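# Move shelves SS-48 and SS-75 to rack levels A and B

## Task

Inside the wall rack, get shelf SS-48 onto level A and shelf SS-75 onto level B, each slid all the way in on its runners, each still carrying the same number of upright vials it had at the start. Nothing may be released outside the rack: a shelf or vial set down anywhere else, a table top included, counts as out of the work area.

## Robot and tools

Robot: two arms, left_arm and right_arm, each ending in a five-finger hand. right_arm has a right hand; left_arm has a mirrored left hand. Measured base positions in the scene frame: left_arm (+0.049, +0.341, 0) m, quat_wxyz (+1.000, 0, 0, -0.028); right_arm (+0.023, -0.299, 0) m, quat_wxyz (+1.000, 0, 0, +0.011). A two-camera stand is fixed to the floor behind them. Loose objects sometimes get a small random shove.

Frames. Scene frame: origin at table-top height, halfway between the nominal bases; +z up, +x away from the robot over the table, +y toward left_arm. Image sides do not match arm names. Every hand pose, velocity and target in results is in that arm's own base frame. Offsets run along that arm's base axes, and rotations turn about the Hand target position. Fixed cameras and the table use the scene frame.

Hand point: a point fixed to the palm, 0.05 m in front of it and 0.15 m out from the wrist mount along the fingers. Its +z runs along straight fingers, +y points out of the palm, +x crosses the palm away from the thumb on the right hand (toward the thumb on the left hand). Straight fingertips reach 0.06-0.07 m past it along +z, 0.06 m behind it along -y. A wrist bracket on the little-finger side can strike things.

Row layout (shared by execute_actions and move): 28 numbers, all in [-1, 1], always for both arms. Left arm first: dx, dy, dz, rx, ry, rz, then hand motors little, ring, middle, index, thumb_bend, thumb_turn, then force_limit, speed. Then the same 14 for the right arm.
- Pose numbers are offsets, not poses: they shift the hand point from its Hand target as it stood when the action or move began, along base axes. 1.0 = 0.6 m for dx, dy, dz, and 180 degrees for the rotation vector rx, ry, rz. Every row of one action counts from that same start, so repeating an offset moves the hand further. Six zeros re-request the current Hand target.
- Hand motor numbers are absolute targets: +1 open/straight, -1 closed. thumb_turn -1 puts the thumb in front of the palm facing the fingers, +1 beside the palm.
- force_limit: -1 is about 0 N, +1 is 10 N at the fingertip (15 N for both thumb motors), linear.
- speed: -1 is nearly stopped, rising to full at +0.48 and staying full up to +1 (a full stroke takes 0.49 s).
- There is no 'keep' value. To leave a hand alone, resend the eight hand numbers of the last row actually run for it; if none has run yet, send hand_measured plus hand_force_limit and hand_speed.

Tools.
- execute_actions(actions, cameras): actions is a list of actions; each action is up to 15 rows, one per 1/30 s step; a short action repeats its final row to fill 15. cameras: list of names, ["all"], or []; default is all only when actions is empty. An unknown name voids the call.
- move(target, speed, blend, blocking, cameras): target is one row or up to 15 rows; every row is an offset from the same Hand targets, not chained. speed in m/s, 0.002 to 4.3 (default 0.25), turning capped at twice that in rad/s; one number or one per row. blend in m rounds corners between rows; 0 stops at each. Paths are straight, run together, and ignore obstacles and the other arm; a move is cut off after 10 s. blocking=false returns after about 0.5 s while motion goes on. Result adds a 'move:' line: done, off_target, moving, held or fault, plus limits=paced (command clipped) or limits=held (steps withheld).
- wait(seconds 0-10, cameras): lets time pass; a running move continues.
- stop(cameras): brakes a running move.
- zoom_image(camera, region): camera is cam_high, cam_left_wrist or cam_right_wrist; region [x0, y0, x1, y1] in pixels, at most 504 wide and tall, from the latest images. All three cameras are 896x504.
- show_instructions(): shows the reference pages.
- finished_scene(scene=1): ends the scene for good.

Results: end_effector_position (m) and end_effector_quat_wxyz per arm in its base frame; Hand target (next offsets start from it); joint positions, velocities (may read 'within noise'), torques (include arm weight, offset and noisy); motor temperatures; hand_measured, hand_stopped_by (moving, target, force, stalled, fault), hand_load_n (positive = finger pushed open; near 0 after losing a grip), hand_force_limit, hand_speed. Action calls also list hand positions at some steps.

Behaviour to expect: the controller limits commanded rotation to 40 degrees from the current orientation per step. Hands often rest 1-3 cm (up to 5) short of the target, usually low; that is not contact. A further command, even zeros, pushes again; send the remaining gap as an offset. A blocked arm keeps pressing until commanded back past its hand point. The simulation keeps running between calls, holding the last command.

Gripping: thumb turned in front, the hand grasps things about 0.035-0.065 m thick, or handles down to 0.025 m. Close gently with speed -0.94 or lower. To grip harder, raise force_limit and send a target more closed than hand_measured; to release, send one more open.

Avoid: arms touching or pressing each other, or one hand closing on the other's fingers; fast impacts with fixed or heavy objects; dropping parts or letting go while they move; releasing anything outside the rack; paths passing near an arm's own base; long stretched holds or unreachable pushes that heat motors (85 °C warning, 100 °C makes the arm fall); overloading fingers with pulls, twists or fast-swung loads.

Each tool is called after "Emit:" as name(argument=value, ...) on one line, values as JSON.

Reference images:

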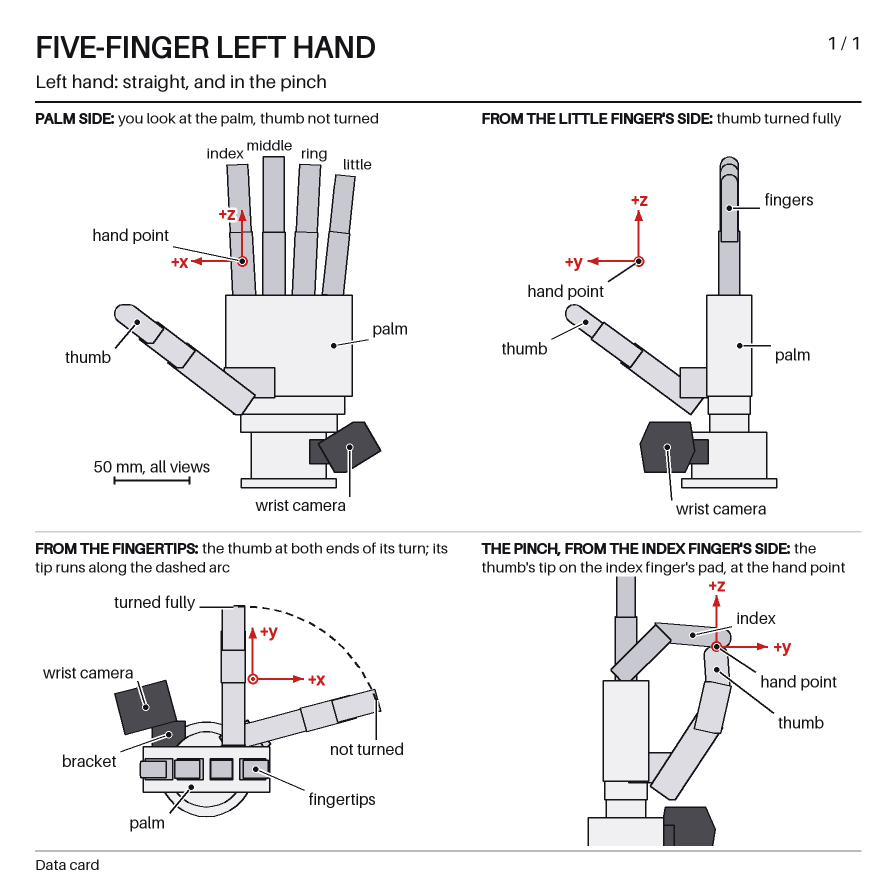

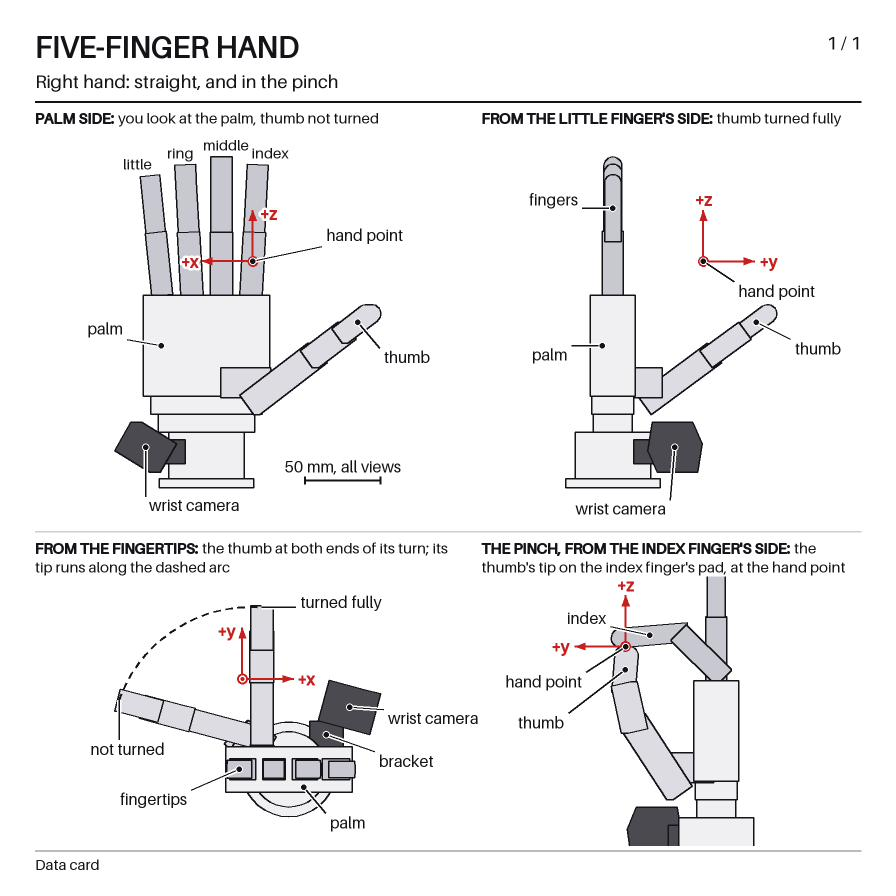

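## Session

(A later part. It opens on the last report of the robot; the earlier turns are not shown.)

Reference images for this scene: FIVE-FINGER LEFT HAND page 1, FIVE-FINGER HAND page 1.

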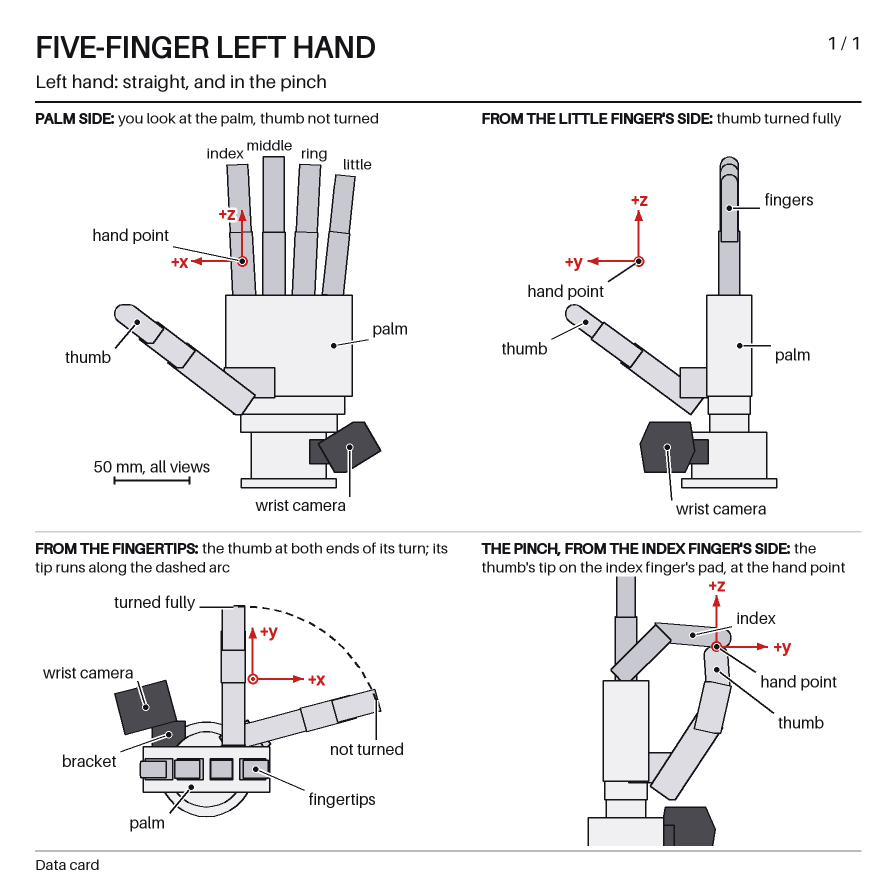

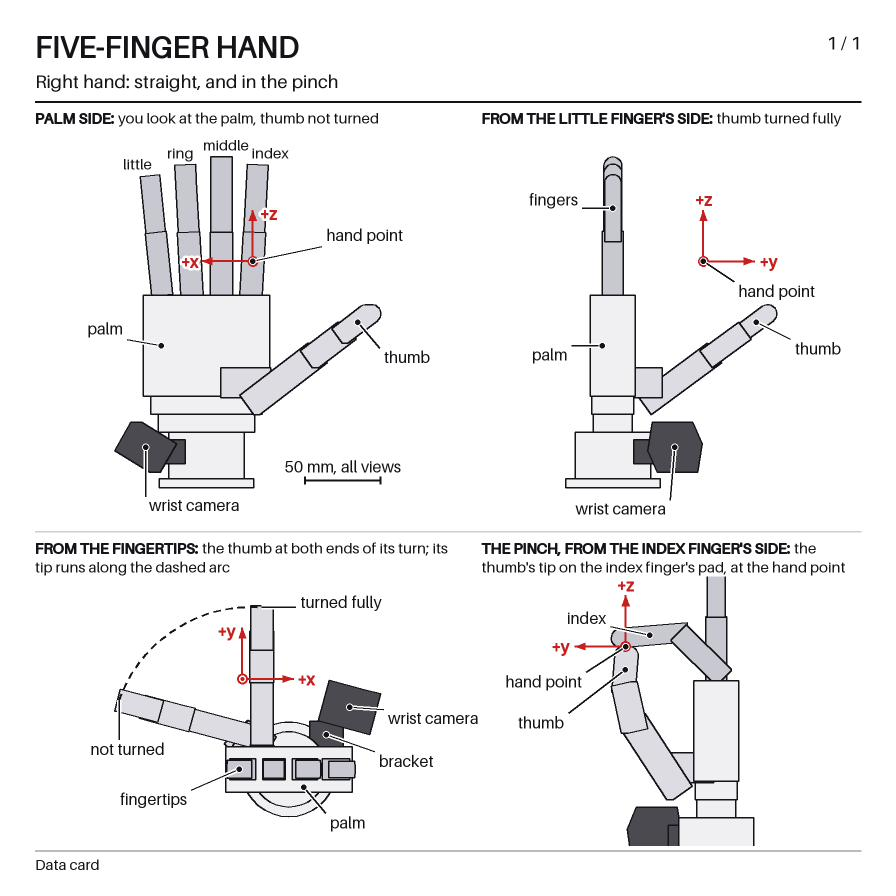

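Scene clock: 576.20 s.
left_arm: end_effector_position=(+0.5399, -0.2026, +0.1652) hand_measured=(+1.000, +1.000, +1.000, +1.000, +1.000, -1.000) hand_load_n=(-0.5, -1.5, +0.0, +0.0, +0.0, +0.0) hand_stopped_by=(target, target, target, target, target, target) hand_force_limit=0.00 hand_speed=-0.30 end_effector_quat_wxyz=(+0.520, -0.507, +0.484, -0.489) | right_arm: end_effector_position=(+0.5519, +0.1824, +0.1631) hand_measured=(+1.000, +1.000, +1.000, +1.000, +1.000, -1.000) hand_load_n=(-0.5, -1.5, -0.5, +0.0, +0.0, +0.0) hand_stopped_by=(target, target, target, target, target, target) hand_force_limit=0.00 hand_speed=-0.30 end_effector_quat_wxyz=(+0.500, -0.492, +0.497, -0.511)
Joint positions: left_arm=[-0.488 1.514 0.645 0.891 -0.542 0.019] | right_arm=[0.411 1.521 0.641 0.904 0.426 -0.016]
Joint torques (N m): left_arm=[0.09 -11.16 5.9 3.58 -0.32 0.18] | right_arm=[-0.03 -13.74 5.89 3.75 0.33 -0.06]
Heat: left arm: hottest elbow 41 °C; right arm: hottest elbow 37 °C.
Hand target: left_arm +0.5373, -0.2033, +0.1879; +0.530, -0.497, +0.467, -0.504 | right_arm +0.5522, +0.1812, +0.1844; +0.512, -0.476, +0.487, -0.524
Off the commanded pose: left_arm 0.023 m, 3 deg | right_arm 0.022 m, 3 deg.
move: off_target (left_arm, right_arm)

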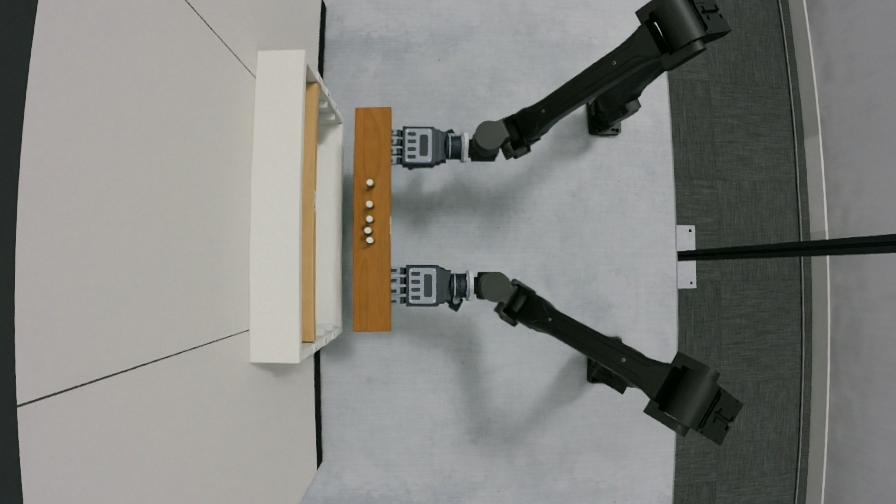

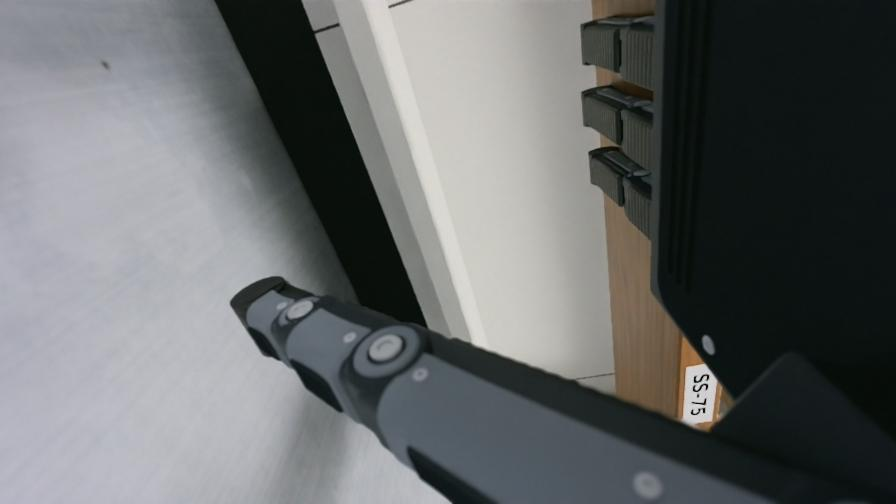

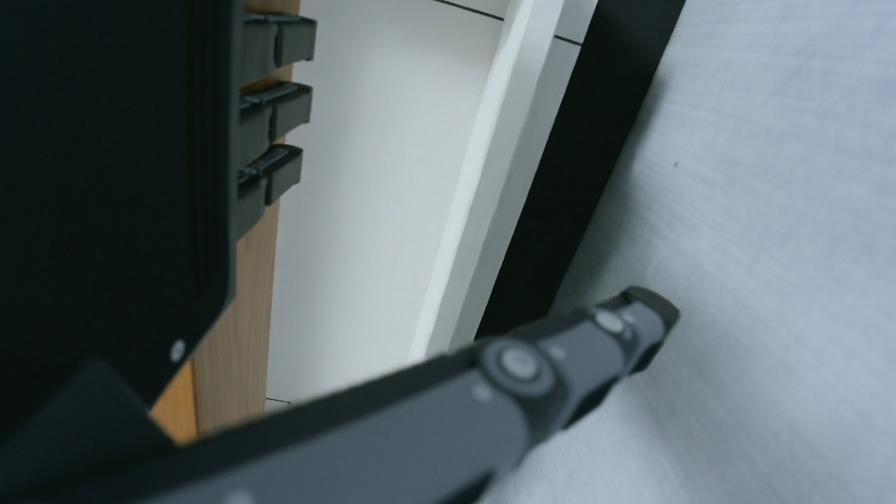

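Emit:
move(target=[0,0,0.1,0,0,0, 1,1,1,1,1,-1, 0,-0.3, 0,0,0.103,0,0,0, 1,1,1,1,1,-1,0,-0.3], cameras=["all"], speed=0.06)

Scene clock: 585.30 s.
left_arm: end_effector_position=(+0.5238, -0.1942, +0.2017) hand_measured=(+1.000, +1.000, +1.000, +1.000, +1.000, -1.000) hand_load_n=(-1.0, -1.5, +0.0, +0.0, +0.0, +0.0) hand_stopped_by=(target, target, target, target, target, target) hand_force_limit=0.00 hand_speed=-0.30 end_effector_quat_wxyz=(+0.518, -0.508, +0.493, -0.480) | right_arm: end_effector_position=(+0.5344, +0.1752, +0.2006) hand_measured=(+1.000, +1.000, +1.000, +1.000, +1.000, -1.000) hand_load_n=(-0.5, -2.0, +0.0, -0.5, +0.0, +0.0) hand_stopped_by=(target, target, target, target, target, target) hand_force_limit=0.00 hand_speed=-0.30 end_effector_quat_wxyz=(+0.491, -0.502, +0.500, -0.507)
Joint positions: left_arm=[-0.489 1.365 0.645 0.717 -0.542 0.021] | right_arm=[0.412 1.363 0.641 0.718 0.426 -0.016]
Joint torques (N m): left_arm=[0.21 -9.7 11.78 2.15 -0.4 0.21] | right_arm=[0.03 -11.52 11.1 2.36 0.41 -0.07]
Heat: left arm: hottest elbow 40 °C; right arm: hottest elbow 37 °C.
Hand target: left_arm +0.5373, -0.2034, +0.2478; +0.530, -0.497, +0.467, -0.504 | right_arm +0.5522, +0.1812, +0.2462; +0.512, -0.476, +0.487, -0.524
Off the commanded pose: left_arm 0.049 m, 4 deg | right_arm 0.049 m, 5 deg.
move: off_target (left_arm, right_arm)

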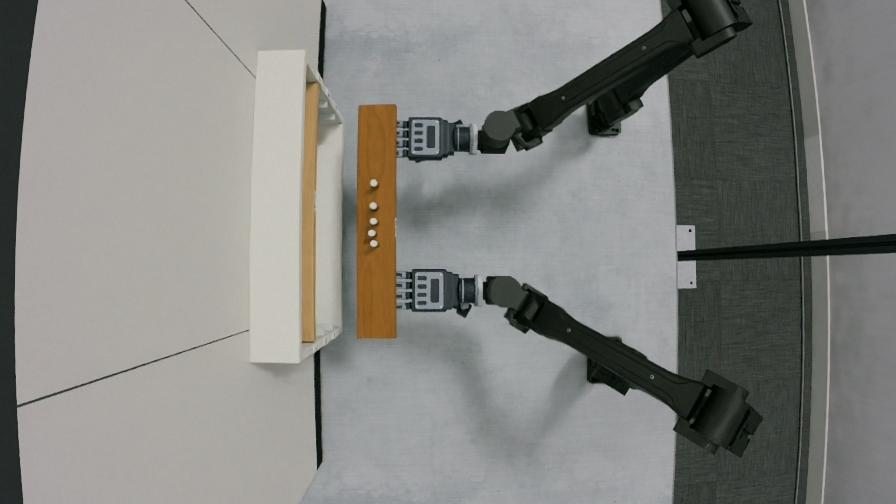

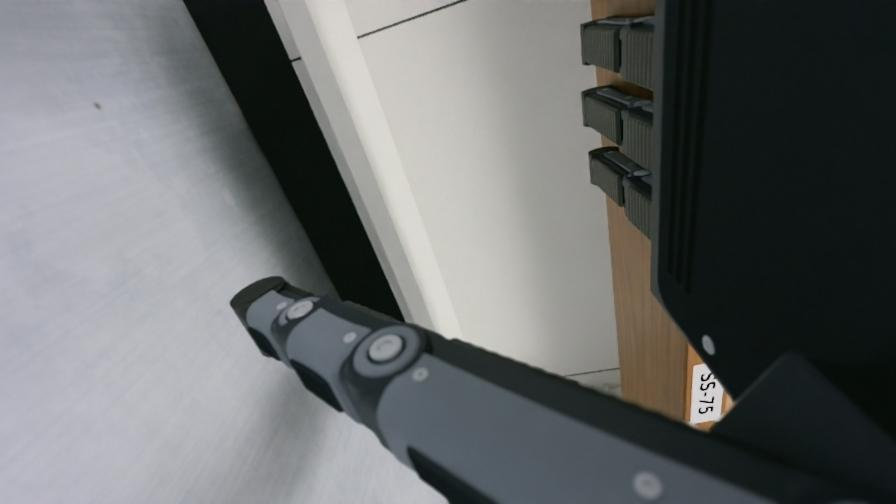

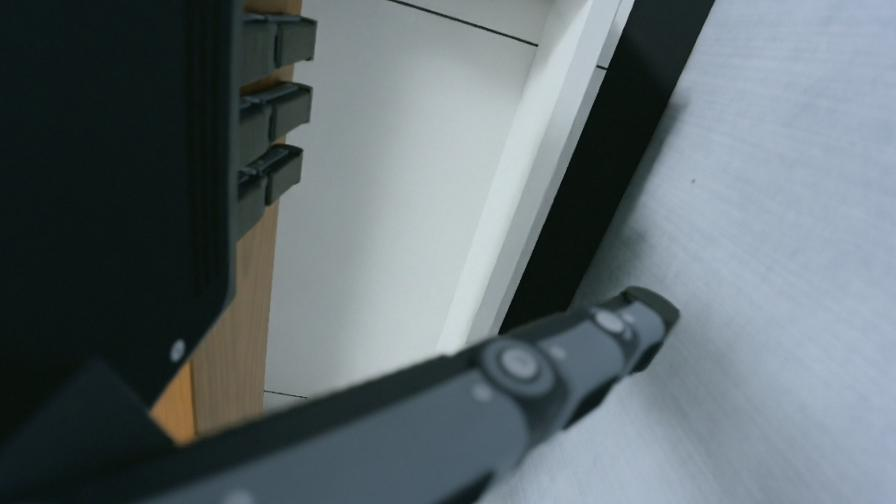

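Emit:
move(target=[0.03,-0.008,0.0,0,0,0, 1,1,1,1,1,-1, 0,-0.3, 0.03,-0.008,0.0,0,0,0, 1,1,1,1,1,-1,0,-0.3], cameras=["cam_high"], speed=0.05)

Scene clock: 602.57 s.
left_arm: end_effector_position=(+0.5352, -0.2000, +0.2154) hand_measured=(+1.000, +1.000, +1.000, +1.000, +1.000, -1.000) hand_load_n=(-0.5, -2.5, -1.0, +0.0, +0.0, +0.0) hand_stopped_by=(target, target, target, target, target, target) hand_force_limit=0.00 hand_speed=-0.30 end_effector_quat_wxyz=(+0.521, -0.506, +0.484, -0.488) | right_arm: end_effector_position=(+0.5495, +0.1737, +0.2127) hand_measured=(+1.000, +1.000, +1.000, +1.000, +1.000, -1.000) hand_load_n=(-1.0, -0.5, +0.0, -0.5, +0.0, +0.0) hand_stopped_by=(target, target, target, target, target, target) hand_force_limit=0.00 hand_speed=-0.30 end_effector_quat_wxyz=(+0.497, -0.495, +0.498, -0.510)
Joint positions: left_arm=[-0.489 1.378 0.684 0.716 -0.543 0.022] | right_arm=[0.394 1.38 0.68 0.716 0.41 -0.016]
Joint torques (N m): left_arm=[1.26 -7.65 12.41 2.24 0.07 0.22] | right_arm=[-1.03 -10.05 11.18 2.5 -0.17 -0.04]
Heat: left arm: hottest elbow 42 °C; right arm: hottest elbow 40 °C.
Hand target: left_arm +0.5553, -0.2082, +0.2481; +0.530, -0.497, +0.467, -0.504 | right_arm +0.5702, +0.1765, +0.2463; +0.512, -0.476, +0.487, -0.524
Off the commanded pose: left_arm 0.039 m, 3 deg | right_arm 0.039 m, 3 deg.
move: off_target (left_arm, right_arm)
Images, in order (width x height): cam_high 896x504.

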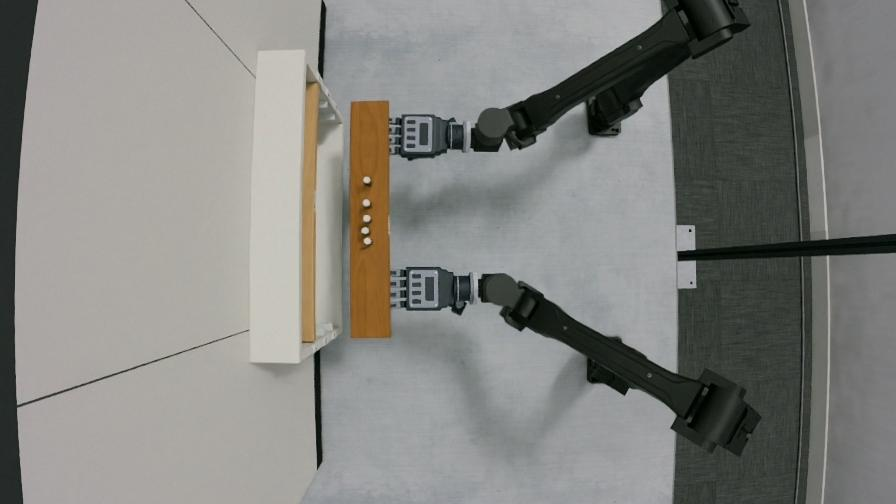

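Emit:
move(target=[0.02,0,0.015,0,0,0, 1,1,1,1,1,-1, 0,-0.3, 0.01,0,0.02,0,0,0, 1,1,1,1,1,-1,0,-0.3], cameras=["cam_high"], speed=0.05)

Scene clock: 612.10 s.
left_arm: end_effector_position=(+0.5442, -0.2027, +0.2218) hand_measured=(+1.000, +1.000, +1.000, +1.000, +1.000, -1.000) hand_load_n=(+0.0, -2.5, -1.0, +0.0, +0.0, +0.0) hand_stopped_by=(target, target, target, target, target, target) hand_force_limit=0.00 hand_speed=-0.30 end_effector_quat_wxyz=(+0.520, -0.505, +0.487, -0.487) | right_arm: end_effector_position=(+0.5566, +0.1717, +0.2187) hand_measured=(+1.000, +1.000, +1.000, +1.000, +1.000, -1.000) hand_load_n=(-0.5, +0.0, +0.0, +0.0, +0.0, +0.0) hand_stopped_by=(target, target, target, target, target, target) hand_force_limit=0.00 hand_speed=-0.30 end_effector_quat_wxyz=(+0.493, -0.495, +0.501, -0.511)
Joint positions: left_arm=[-0.483 1.386 0.717 0.686 -0.534 0.023] | right_arm=[0.386 1.38 0.708 0.681 0.408 -0.016]
Joint torques (N m): left_arm=[1.2 -8.18 13.04 2.18 0.21 0.21] | right_arm=[-0.79 -11.34 11.38 2.32 -0.32 -0.04]
Heat: left arm: hottest elbow 42 °C; right arm: hottest elbow 40 °C.
Hand target: left_arm +0.5673, -0.2082, +0.2569; +0.530, -0.497, +0.467, -0.504 | right_arm +0.5762, +0.1763, +0.2583; +0.512, -0.476, +0.487, -0.524
Off the commanded pose: left_arm 0.043 m, 3 deg | right_arm 0.044 m, 4 deg.
move: off_target (left_arm, right_arm)
Images, in order (width x height): cam_high 896x504.

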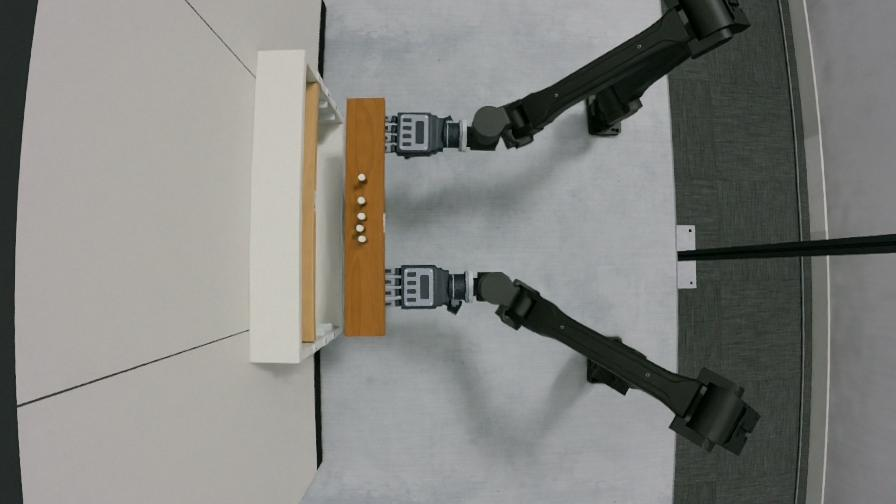

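Emit:
move(target=[0.035,0,0.005,0,0,0, 1,1,1,1,1,-1, 0,-0.3, 0.04,0,0.01,0,-0.003,0, 1,1,1,1,1,-1,0,-0.3], cameras=["all"], speed=0.05)

Scene clock: 619.10 s.
left_arm: end_effector_position=(+0.5659, -0.2026, +0.2260) hand_measured=(+1.000, +1.000, +1.000, +1.000, +1.000, -1.000) hand_load_n=(-1.0, -2.0, +0.0, +0.0, +0.0, +0.0) hand_stopped_by=(target, target, target, target, target, target) hand_force_limit=0.00 hand_speed=-0.30 end_effector_quat_wxyz=(+0.521, -0.506, +0.486, -0.487) | right_arm: end_effector_position=(+0.5788, +0.1707, +0.2249) hand_measured=(+1.000, +1.000, +1.000, +1.000, +1.000, -1.000) hand_load_n=(-0.5, -1.5, +0.0, +0.0, +0.0, +0.0) hand_stopped_by=(target, target, target, target, target, target) hand_force_limit=0.00 hand_speed=-0.30 end_effector_quat_wxyz=(+0.495, -0.492, +0.500, -0.513)
Joint positions: left_arm=[-0.459 1.429 0.772 0.676 -0.512 0.023] | right_arm=[0.364 1.424 0.764 0.677 0.389 -0.016]
Joint torques (N m): left_arm=[1.38 -8.64 12.96 2.15 0.23 0.14] | right_arm=[-0.5 -11.34 11.85 2.39 -0.35 -0.06]
Heat: left arm: hottest elbow 43 °C; right arm: hottest elbow 42 °C.
Hand target: left_arm +0.5884, -0.2082, +0.2599; +0.530, -0.497, +0.467, -0.504 | right_arm +0.6002, +0.1765, +0.2643; +0.515, -0.473, +0.484, -0.526
Off the commanded pose: left_arm 0.041 m, 3 deg | right_arm 0.045 m, 4 deg.
move: off_target (left_arm, right_arm)

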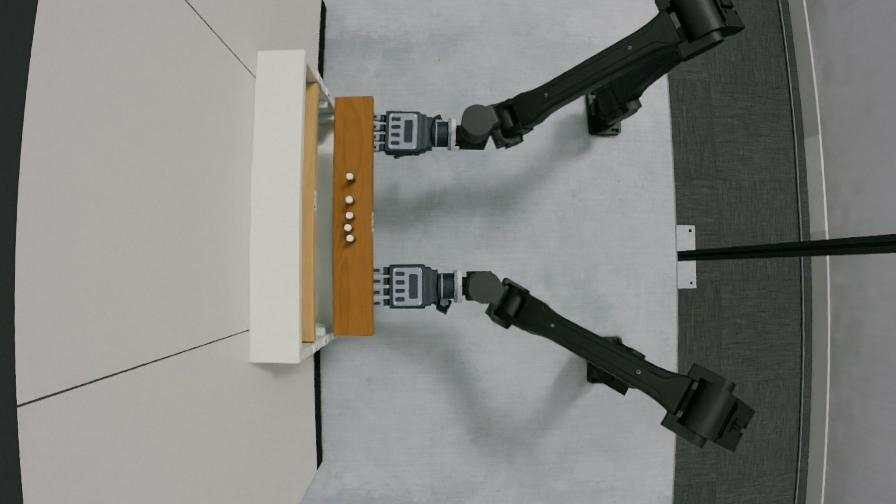

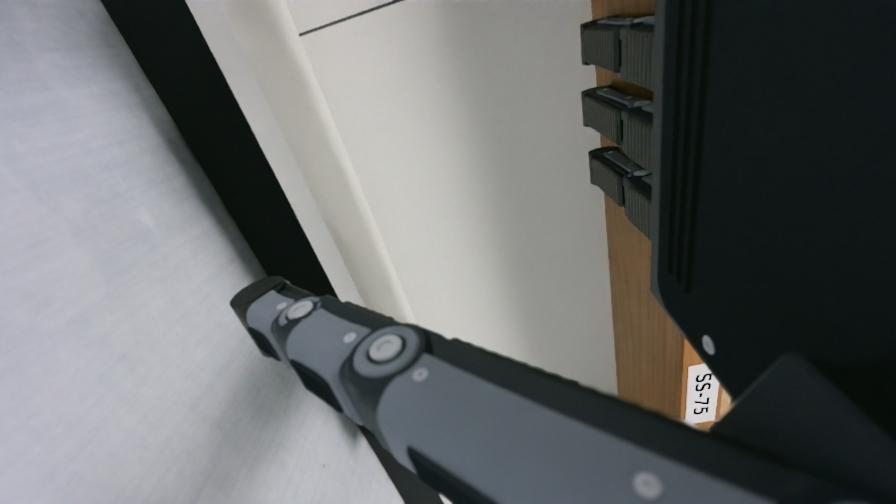

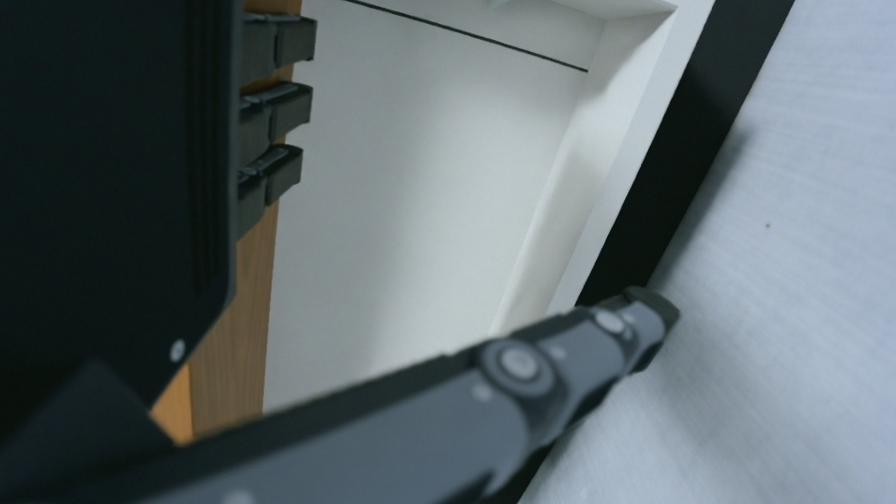

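Emit:
zoom_image(camera="cam_high", region=[290, 60, 390, 130])

Emit:
zoom_image(camera="cam_high", region=[290, 300, 390, 370])

Scaled by 5.040 from the camera's 896x504 image, which has a finer 1280x720 frame.

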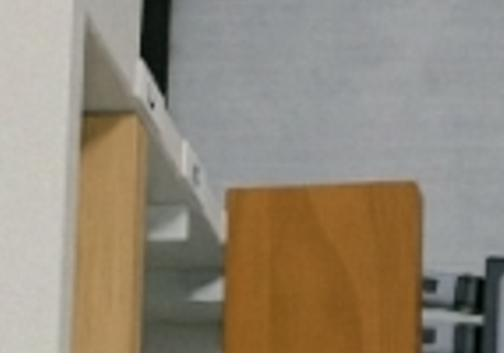

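Scaled by 5.040 from the camera's 896x504 image, which has a finer 1280x720 frame.

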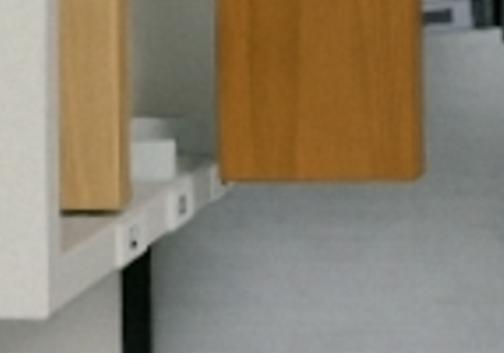

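Emit:
move(target=[0.058,0,0.0,0,0,0, 1,1,1,1,1,-1, 0,-0.3, 0.058,0,0.001,0,0,0, 1,1,1,1,1,-1,0,-0.3], cameras=["all"], speed=0.04)

Emit:
zoom_image(camera="cam_high", region=[290, 60, 390, 130])

Emit:
zoom_image(camera="cam_high", region=[290, 300, 390, 370])

Scene clock: 652.10 s.
left_arm: end_effector_position=(+0.6004, -0.2017, +0.2262) hand_measured=(+1.000, +1.000, +1.000, +1.000, +1.000, -1.000) hand_load_n=(-0.5, -2.0, +0.0, +0.0, +0.0, +0.0) hand_stopped_by=(target, target, target, target, target, target) hand_force_limit=0.00 hand_speed=-0.30 end_effector_quat_wxyz=(+0.522, -0.506, +0.485, -0.486) | right_arm: end_effector_position=(+0.6135, +0.1693, +0.2255) hand_measured=(+1.000, +1.000, +1.000, +1.000, +1.000, -1.000) hand_load_n=(-0.5, -2.0, -0.5, +0.0, +0.0, +0.0) hand_stopped_by=(target, target, target, target, target, target) hand_force_limit=0.00 hand_speed=-0.30 end_effector_quat_wxyz=(+0.494, -0.491, +0.501, -0.514)
Joint positions: left_arm=[-0.424 1.505 0.857 0.667 -0.481 0.023] | right_arm=[0.335 1.502 0.852 0.666 0.364 -0.016]
Joint torques (N m): left_arm=[1.38 -9.05 13.04 2.22 0.31 0.13] | right_arm=[-0.32 -12.98 11.92 2.52 -0.43 0.01]
Motor temperatures (°C): left_arm=[34 31 43 29 27 25] | right_arm=[28 31 45 28 28 27]
Heat: left arm: hottest elbow 43 °C; right arm: hottest elbow 45 °C.
Hand target: left_arm +0.6231, -0.2082, +0.2600; +0.530, -0.497, +0.467, -0.504 | right_arm +0.6351, +0.1765, +0.2650; +0.515, -0.473, +0.484, -0.526
Off the commanded pose: left_arm 0.041 m, 3 deg | right_arm 0.045 m, 4 deg.
move: off_target (left_arm, right_arm)

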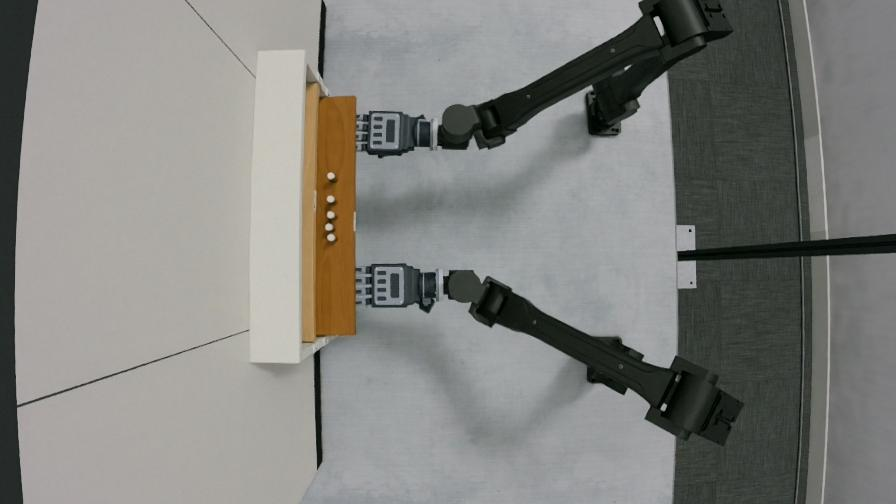

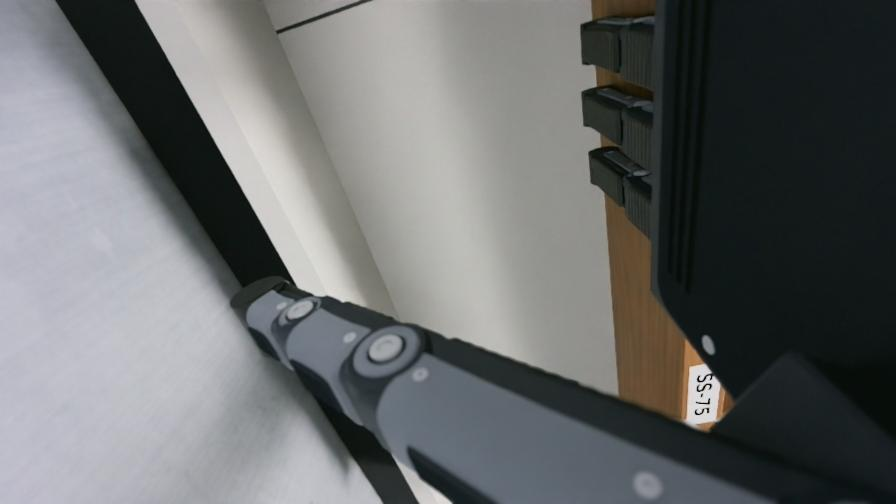

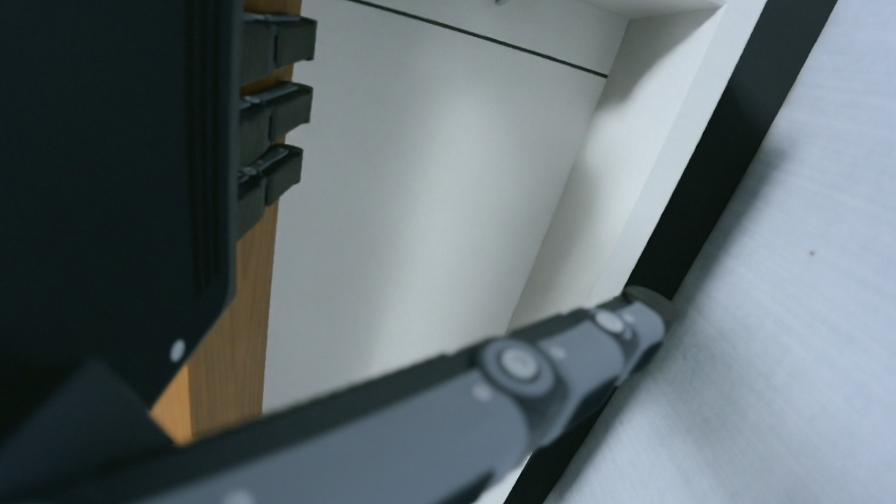

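Scaled by 5.040 from the camera's 896x504 image, which has a finer 1280x720 frame.

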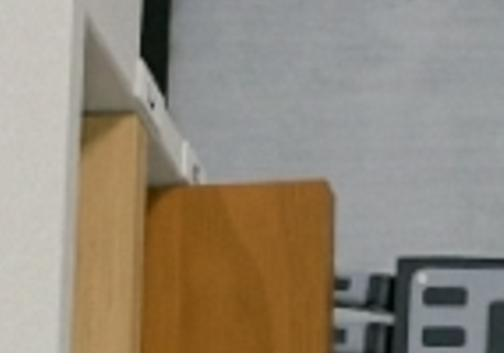

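Scaled by 5.040 from the camera's 896x504 image, which has a finer 1280x720 frame.

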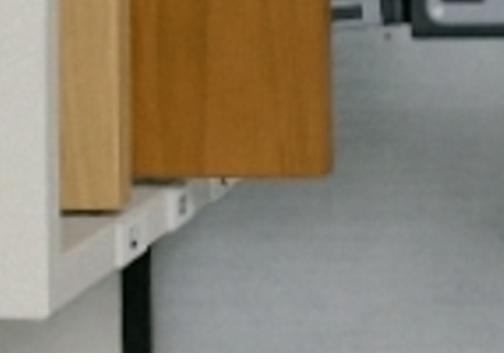

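Emit:
move(target=[0.015,0,-0.007,0,0,0, 1,1,1,1,1,-1, 0,-0.3, 0.015,0,-0.006,0,0,0, 1,1,1,1,1,-1,0,-0.3], cameras=["cam_high"], speed=0.03)

Emit:
zoom_image(camera="cam_high", region=[290, 60, 390, 130])

Emit:
zoom_image(camera="cam_high", region=[290, 160, 360, 260])

Scene clock: 660.07 s.
left_arm: end_effector_position=(+0.6083, -0.2026, +0.2204) hand_measured=(+1.000, +1.000, +1.000, +1.000, +1.000, -1.000) hand_load_n=(-1.0, -0.5, -0.5, +0.0, +0.0, +0.0) hand_stopped_by=(target, target, target, target, target, target) hand_force_limit=0.00 hand_speed=-0.30 end_effector_quat_wxyz=(+0.520, -0.507, +0.488, -0.484) | right_arm: end_effector_position=(+0.6218, +0.1699, +0.2220) hand_measured=(+1.000, +1.000, +1.000, +1.000, +1.000, -1.000) hand_load_n=(+0.0, -1.5, -0.5, -0.5, +0.0, +0.0) hand_stopped_by=(target, target, target, target, target, target) hand_force_limit=0.00 hand_speed=-0.30 end_effector_quat_wxyz=(+0.493, -0.493, +0.501, -0.513)
Joint positions: left_arm=[-0.418 1.53 0.874 0.667 -0.472 0.023] | right_arm=[0.329 1.526 0.872 0.666 0.357 -0.016]
Joint torques (N m): left_arm=[1.08 -9.58 13.2 2.56 0.23 0.12] | right_arm=[-0.73 -13.04 11.82 2.82 -0.4 -0.03]
Heat: left arm: hottest elbow 43 °C; right arm: hottest elbow 45 °C.
Hand target: left_arm +0.6321, -0.2081, +0.2558; +0.530, -0.497, +0.467, -0.504 | right_arm +0.6440, +0.1763, +0.2613; +0.515, -0.473, +0.484, -0.526
Off the commanded pose: left_arm 0.043 m, 4 deg | right_arm 0.046 m, 4 deg.
move: off_target (left_arm, right_arm)
Images, in order (width x height): cam_high 896x504.

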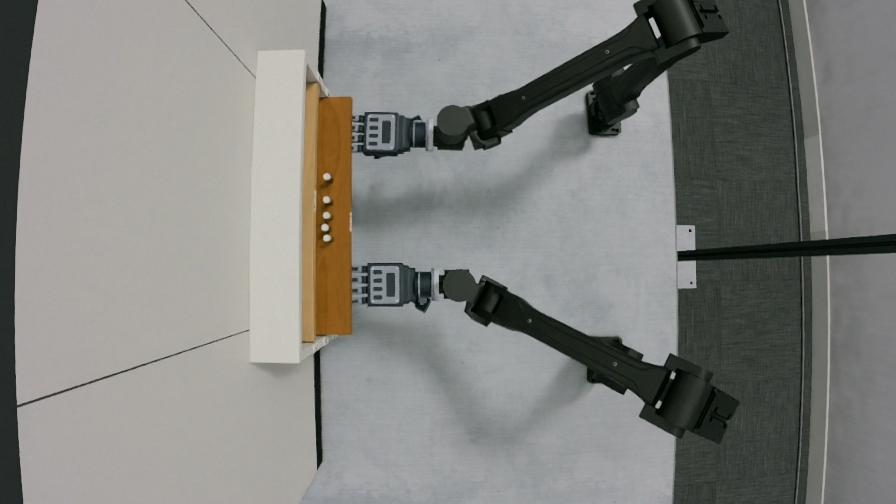

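Scaled by 5.040 from the camera's 896x504 image, which has a finer 1280x720 frame.

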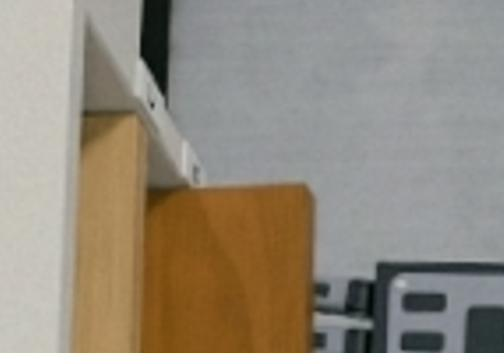

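Scaled by 5.040 from the camera's 896x504 image, which has a finer 1280x720 frame.

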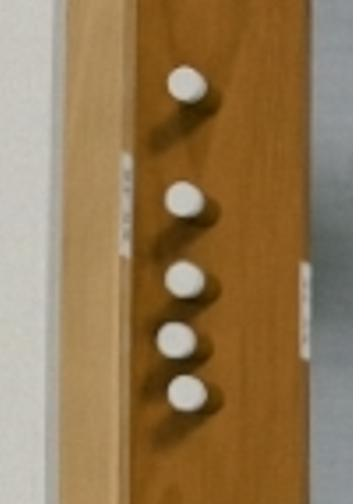

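Emit:
move(target=[0.033,0,0.003,0,0,0, 1,1,1,1,1,-1, 0,-0.3, 0.033,0,0.001,0,0,0, 1,1,1,1,1,-1,0,-0.3], cameras=["cam_high"], speed=0.03)

Emit:
zoom_image(camera="cam_high", region=[290, 80, 390, 250])

Emit:
zoom_image(camera="cam_high", region=[290, 250, 390, 370])

Scene clock: 666.07 s.
left_arm: end_effector_position=(+0.6288, -0.2021, +0.2240) hand_measured=(+1.000, +1.000, +1.000, +1.000, +1.000, -1.000) hand_load_n=(-0.5, -2.0, +0.0, +0.0, +0.0, +0.0) hand_stopped_by=(target, target, target, target, target, target) hand_force_limit=0.00 hand_speed=-0.30 end_effector_quat_wxyz=(+0.522, -0.506, +0.485, -0.486) | right_arm: end_effector_position=(+0.6420, +0.1695, +0.2230) hand_measured=(+1.000, +1.000, +1.000, +1.000, +1.000, -1.000) hand_load_n=(-0.5, -2.0, -0.5, +0.0, +0.0, +0.0) hand_stopped_by=(target, target, target, target, target, target) hand_force_limit=0.00 hand_speed=-0.30 end_effector_quat_wxyz=(+0.494, -0.491, +0.501, -0.514)
Joint positions: left_arm=[-0.4 1.57 0.928 0.661 -0.457 0.023] | right_arm=[0.315 1.571 0.925 0.663 0.345 -0.016]
Joint torques (N m): left_arm=[1.2 -10.4 13.16 2.21 0.29 0.12] | right_arm=[-0.44 -13.98 11.99 2.55 -0.43 -0.01]
Heat: left arm: hottest elbow 44 °C; right arm: hottest elbow 45 °C.
Hand target: left_arm +0.6520, -0.2081, +0.2577; +0.530, -0.497, +0.467, -0.504 | right_arm +0.6638, +0.1764, +0.2620; +0.515, -0.473, +0.484, -0.526
Off the commanded pose: left_arm 0.041 m, 3 deg | right_arm 0.045 m, 4 deg.
move: off_target (left_arm, right_arm)
Images, in order (width x height): cam_high 896x504.

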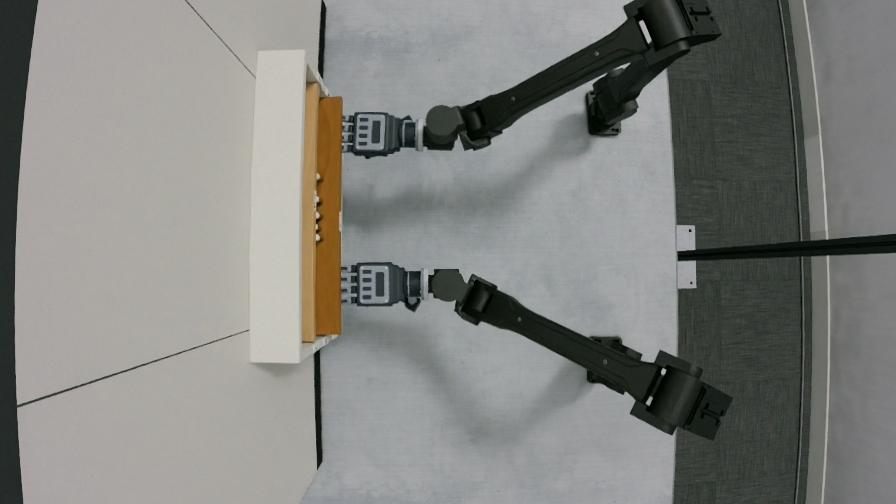

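Scaled by 2.965 from the camera's 896x504 image, which has a finer 1280x720 frame.

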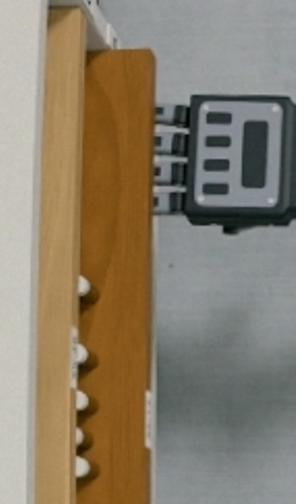

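Scaled by 4.200 from the camera's 896x504 image, which has a finer 1280x720 frame.

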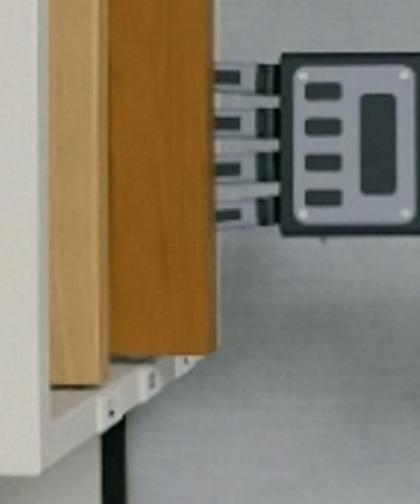

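Emit:
move(target=[0.025,0,-0.006,0,0,0, 1,1,1,1,1,-1, 0,-0.3, 0.025,0,-0.003,0,0,0, 1,1,1,1,1,-1,0,-0.3], cameras=["cam_high"], speed=0.02)

Emit:
zoom_image(camera="cam_high", region=[290, 150, 390, 250])

Scene clock: 671.93 s.
left_arm: end_effector_position=(+0.6434, -0.2036, +0.2213) hand_measured=(+1.000, +1.000, +1.000, +1.000, +1.000, -1.000) hand_load_n=(-1.0, -0.5, +0.0, -0.5, +0.0, +0.0) hand_stopped_by=(target, target, target, target, target, target) hand_force_limit=0.00 hand_speed=-0.30 end_effector_quat_wxyz=(+0.521, -0.506, +0.486, -0.486) | right_arm: end_effector_position=(+0.6570, +0.1703, +0.2229) hand_measured=(+1.000, +1.000, +1.000, +1.000, +1.000, -1.000) hand_load_n=(+0.0, -1.5, -1.0, +0.0, +0.0, +0.0) hand_stopped_by=(target, target, target, target, target, target) hand_force_limit=0.00 hand_speed=-0.30 end_effector_quat_wxyz=(+0.495, -0.491, +0.500, -0.514)
Joint positions: left_arm=[-0.39 1.607 0.965 0.661 -0.445 0.023] | right_arm=[0.307 1.606 0.965 0.66 0.335 -0.016]
Joint torques (N m): left_arm=[1.14 -10.7 13.12 2.32 0.27 0.09] | right_arm=[-0.73 -14.74 11.96 2.39 -0.44 0]
Heat: left arm: hottest elbow 44 °C; right arm: hottest elbow 45 °C.
Hand target: left_arm +0.6670, -0.2081, +0.2539; +0.530, -0.497, +0.467, -0.504 | right_arm +0.6789, +0.1763, +0.2602; +0.515, -0.473, +0.484, -0.526
Off the commanded pose: left_arm 0.041 m, 3 deg | right_arm 0.044 m, 4 deg.
move: off_target (left_arm, right_arm)
Images, in order (width x height): cam_high 896x504.

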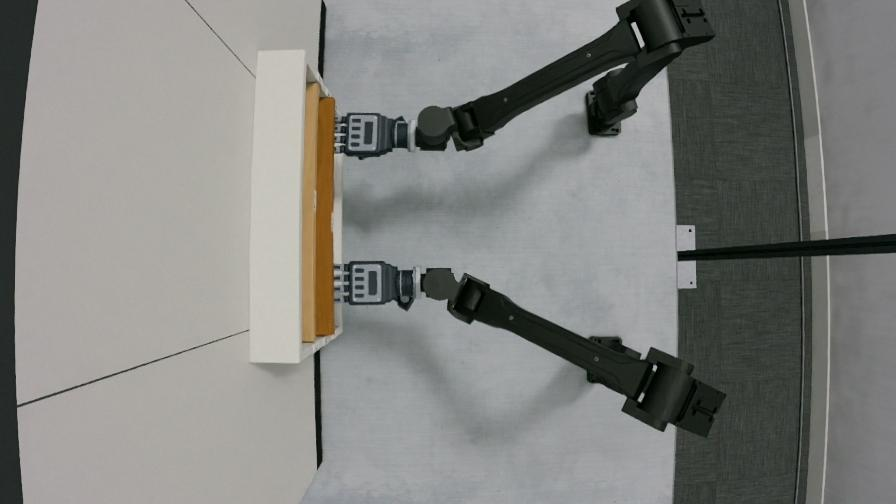

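Scaled by 5.040 from the camera's 896x504 image, which has a finer 1280x720 frame.

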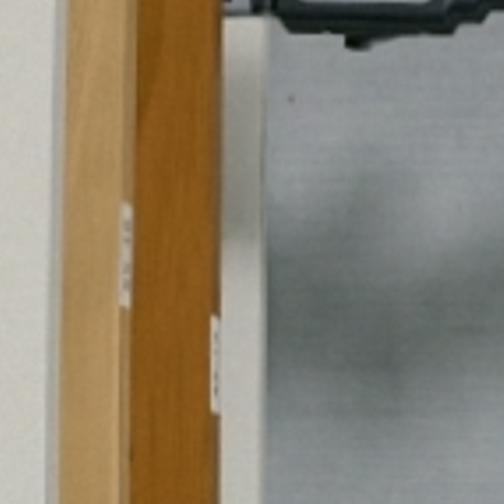

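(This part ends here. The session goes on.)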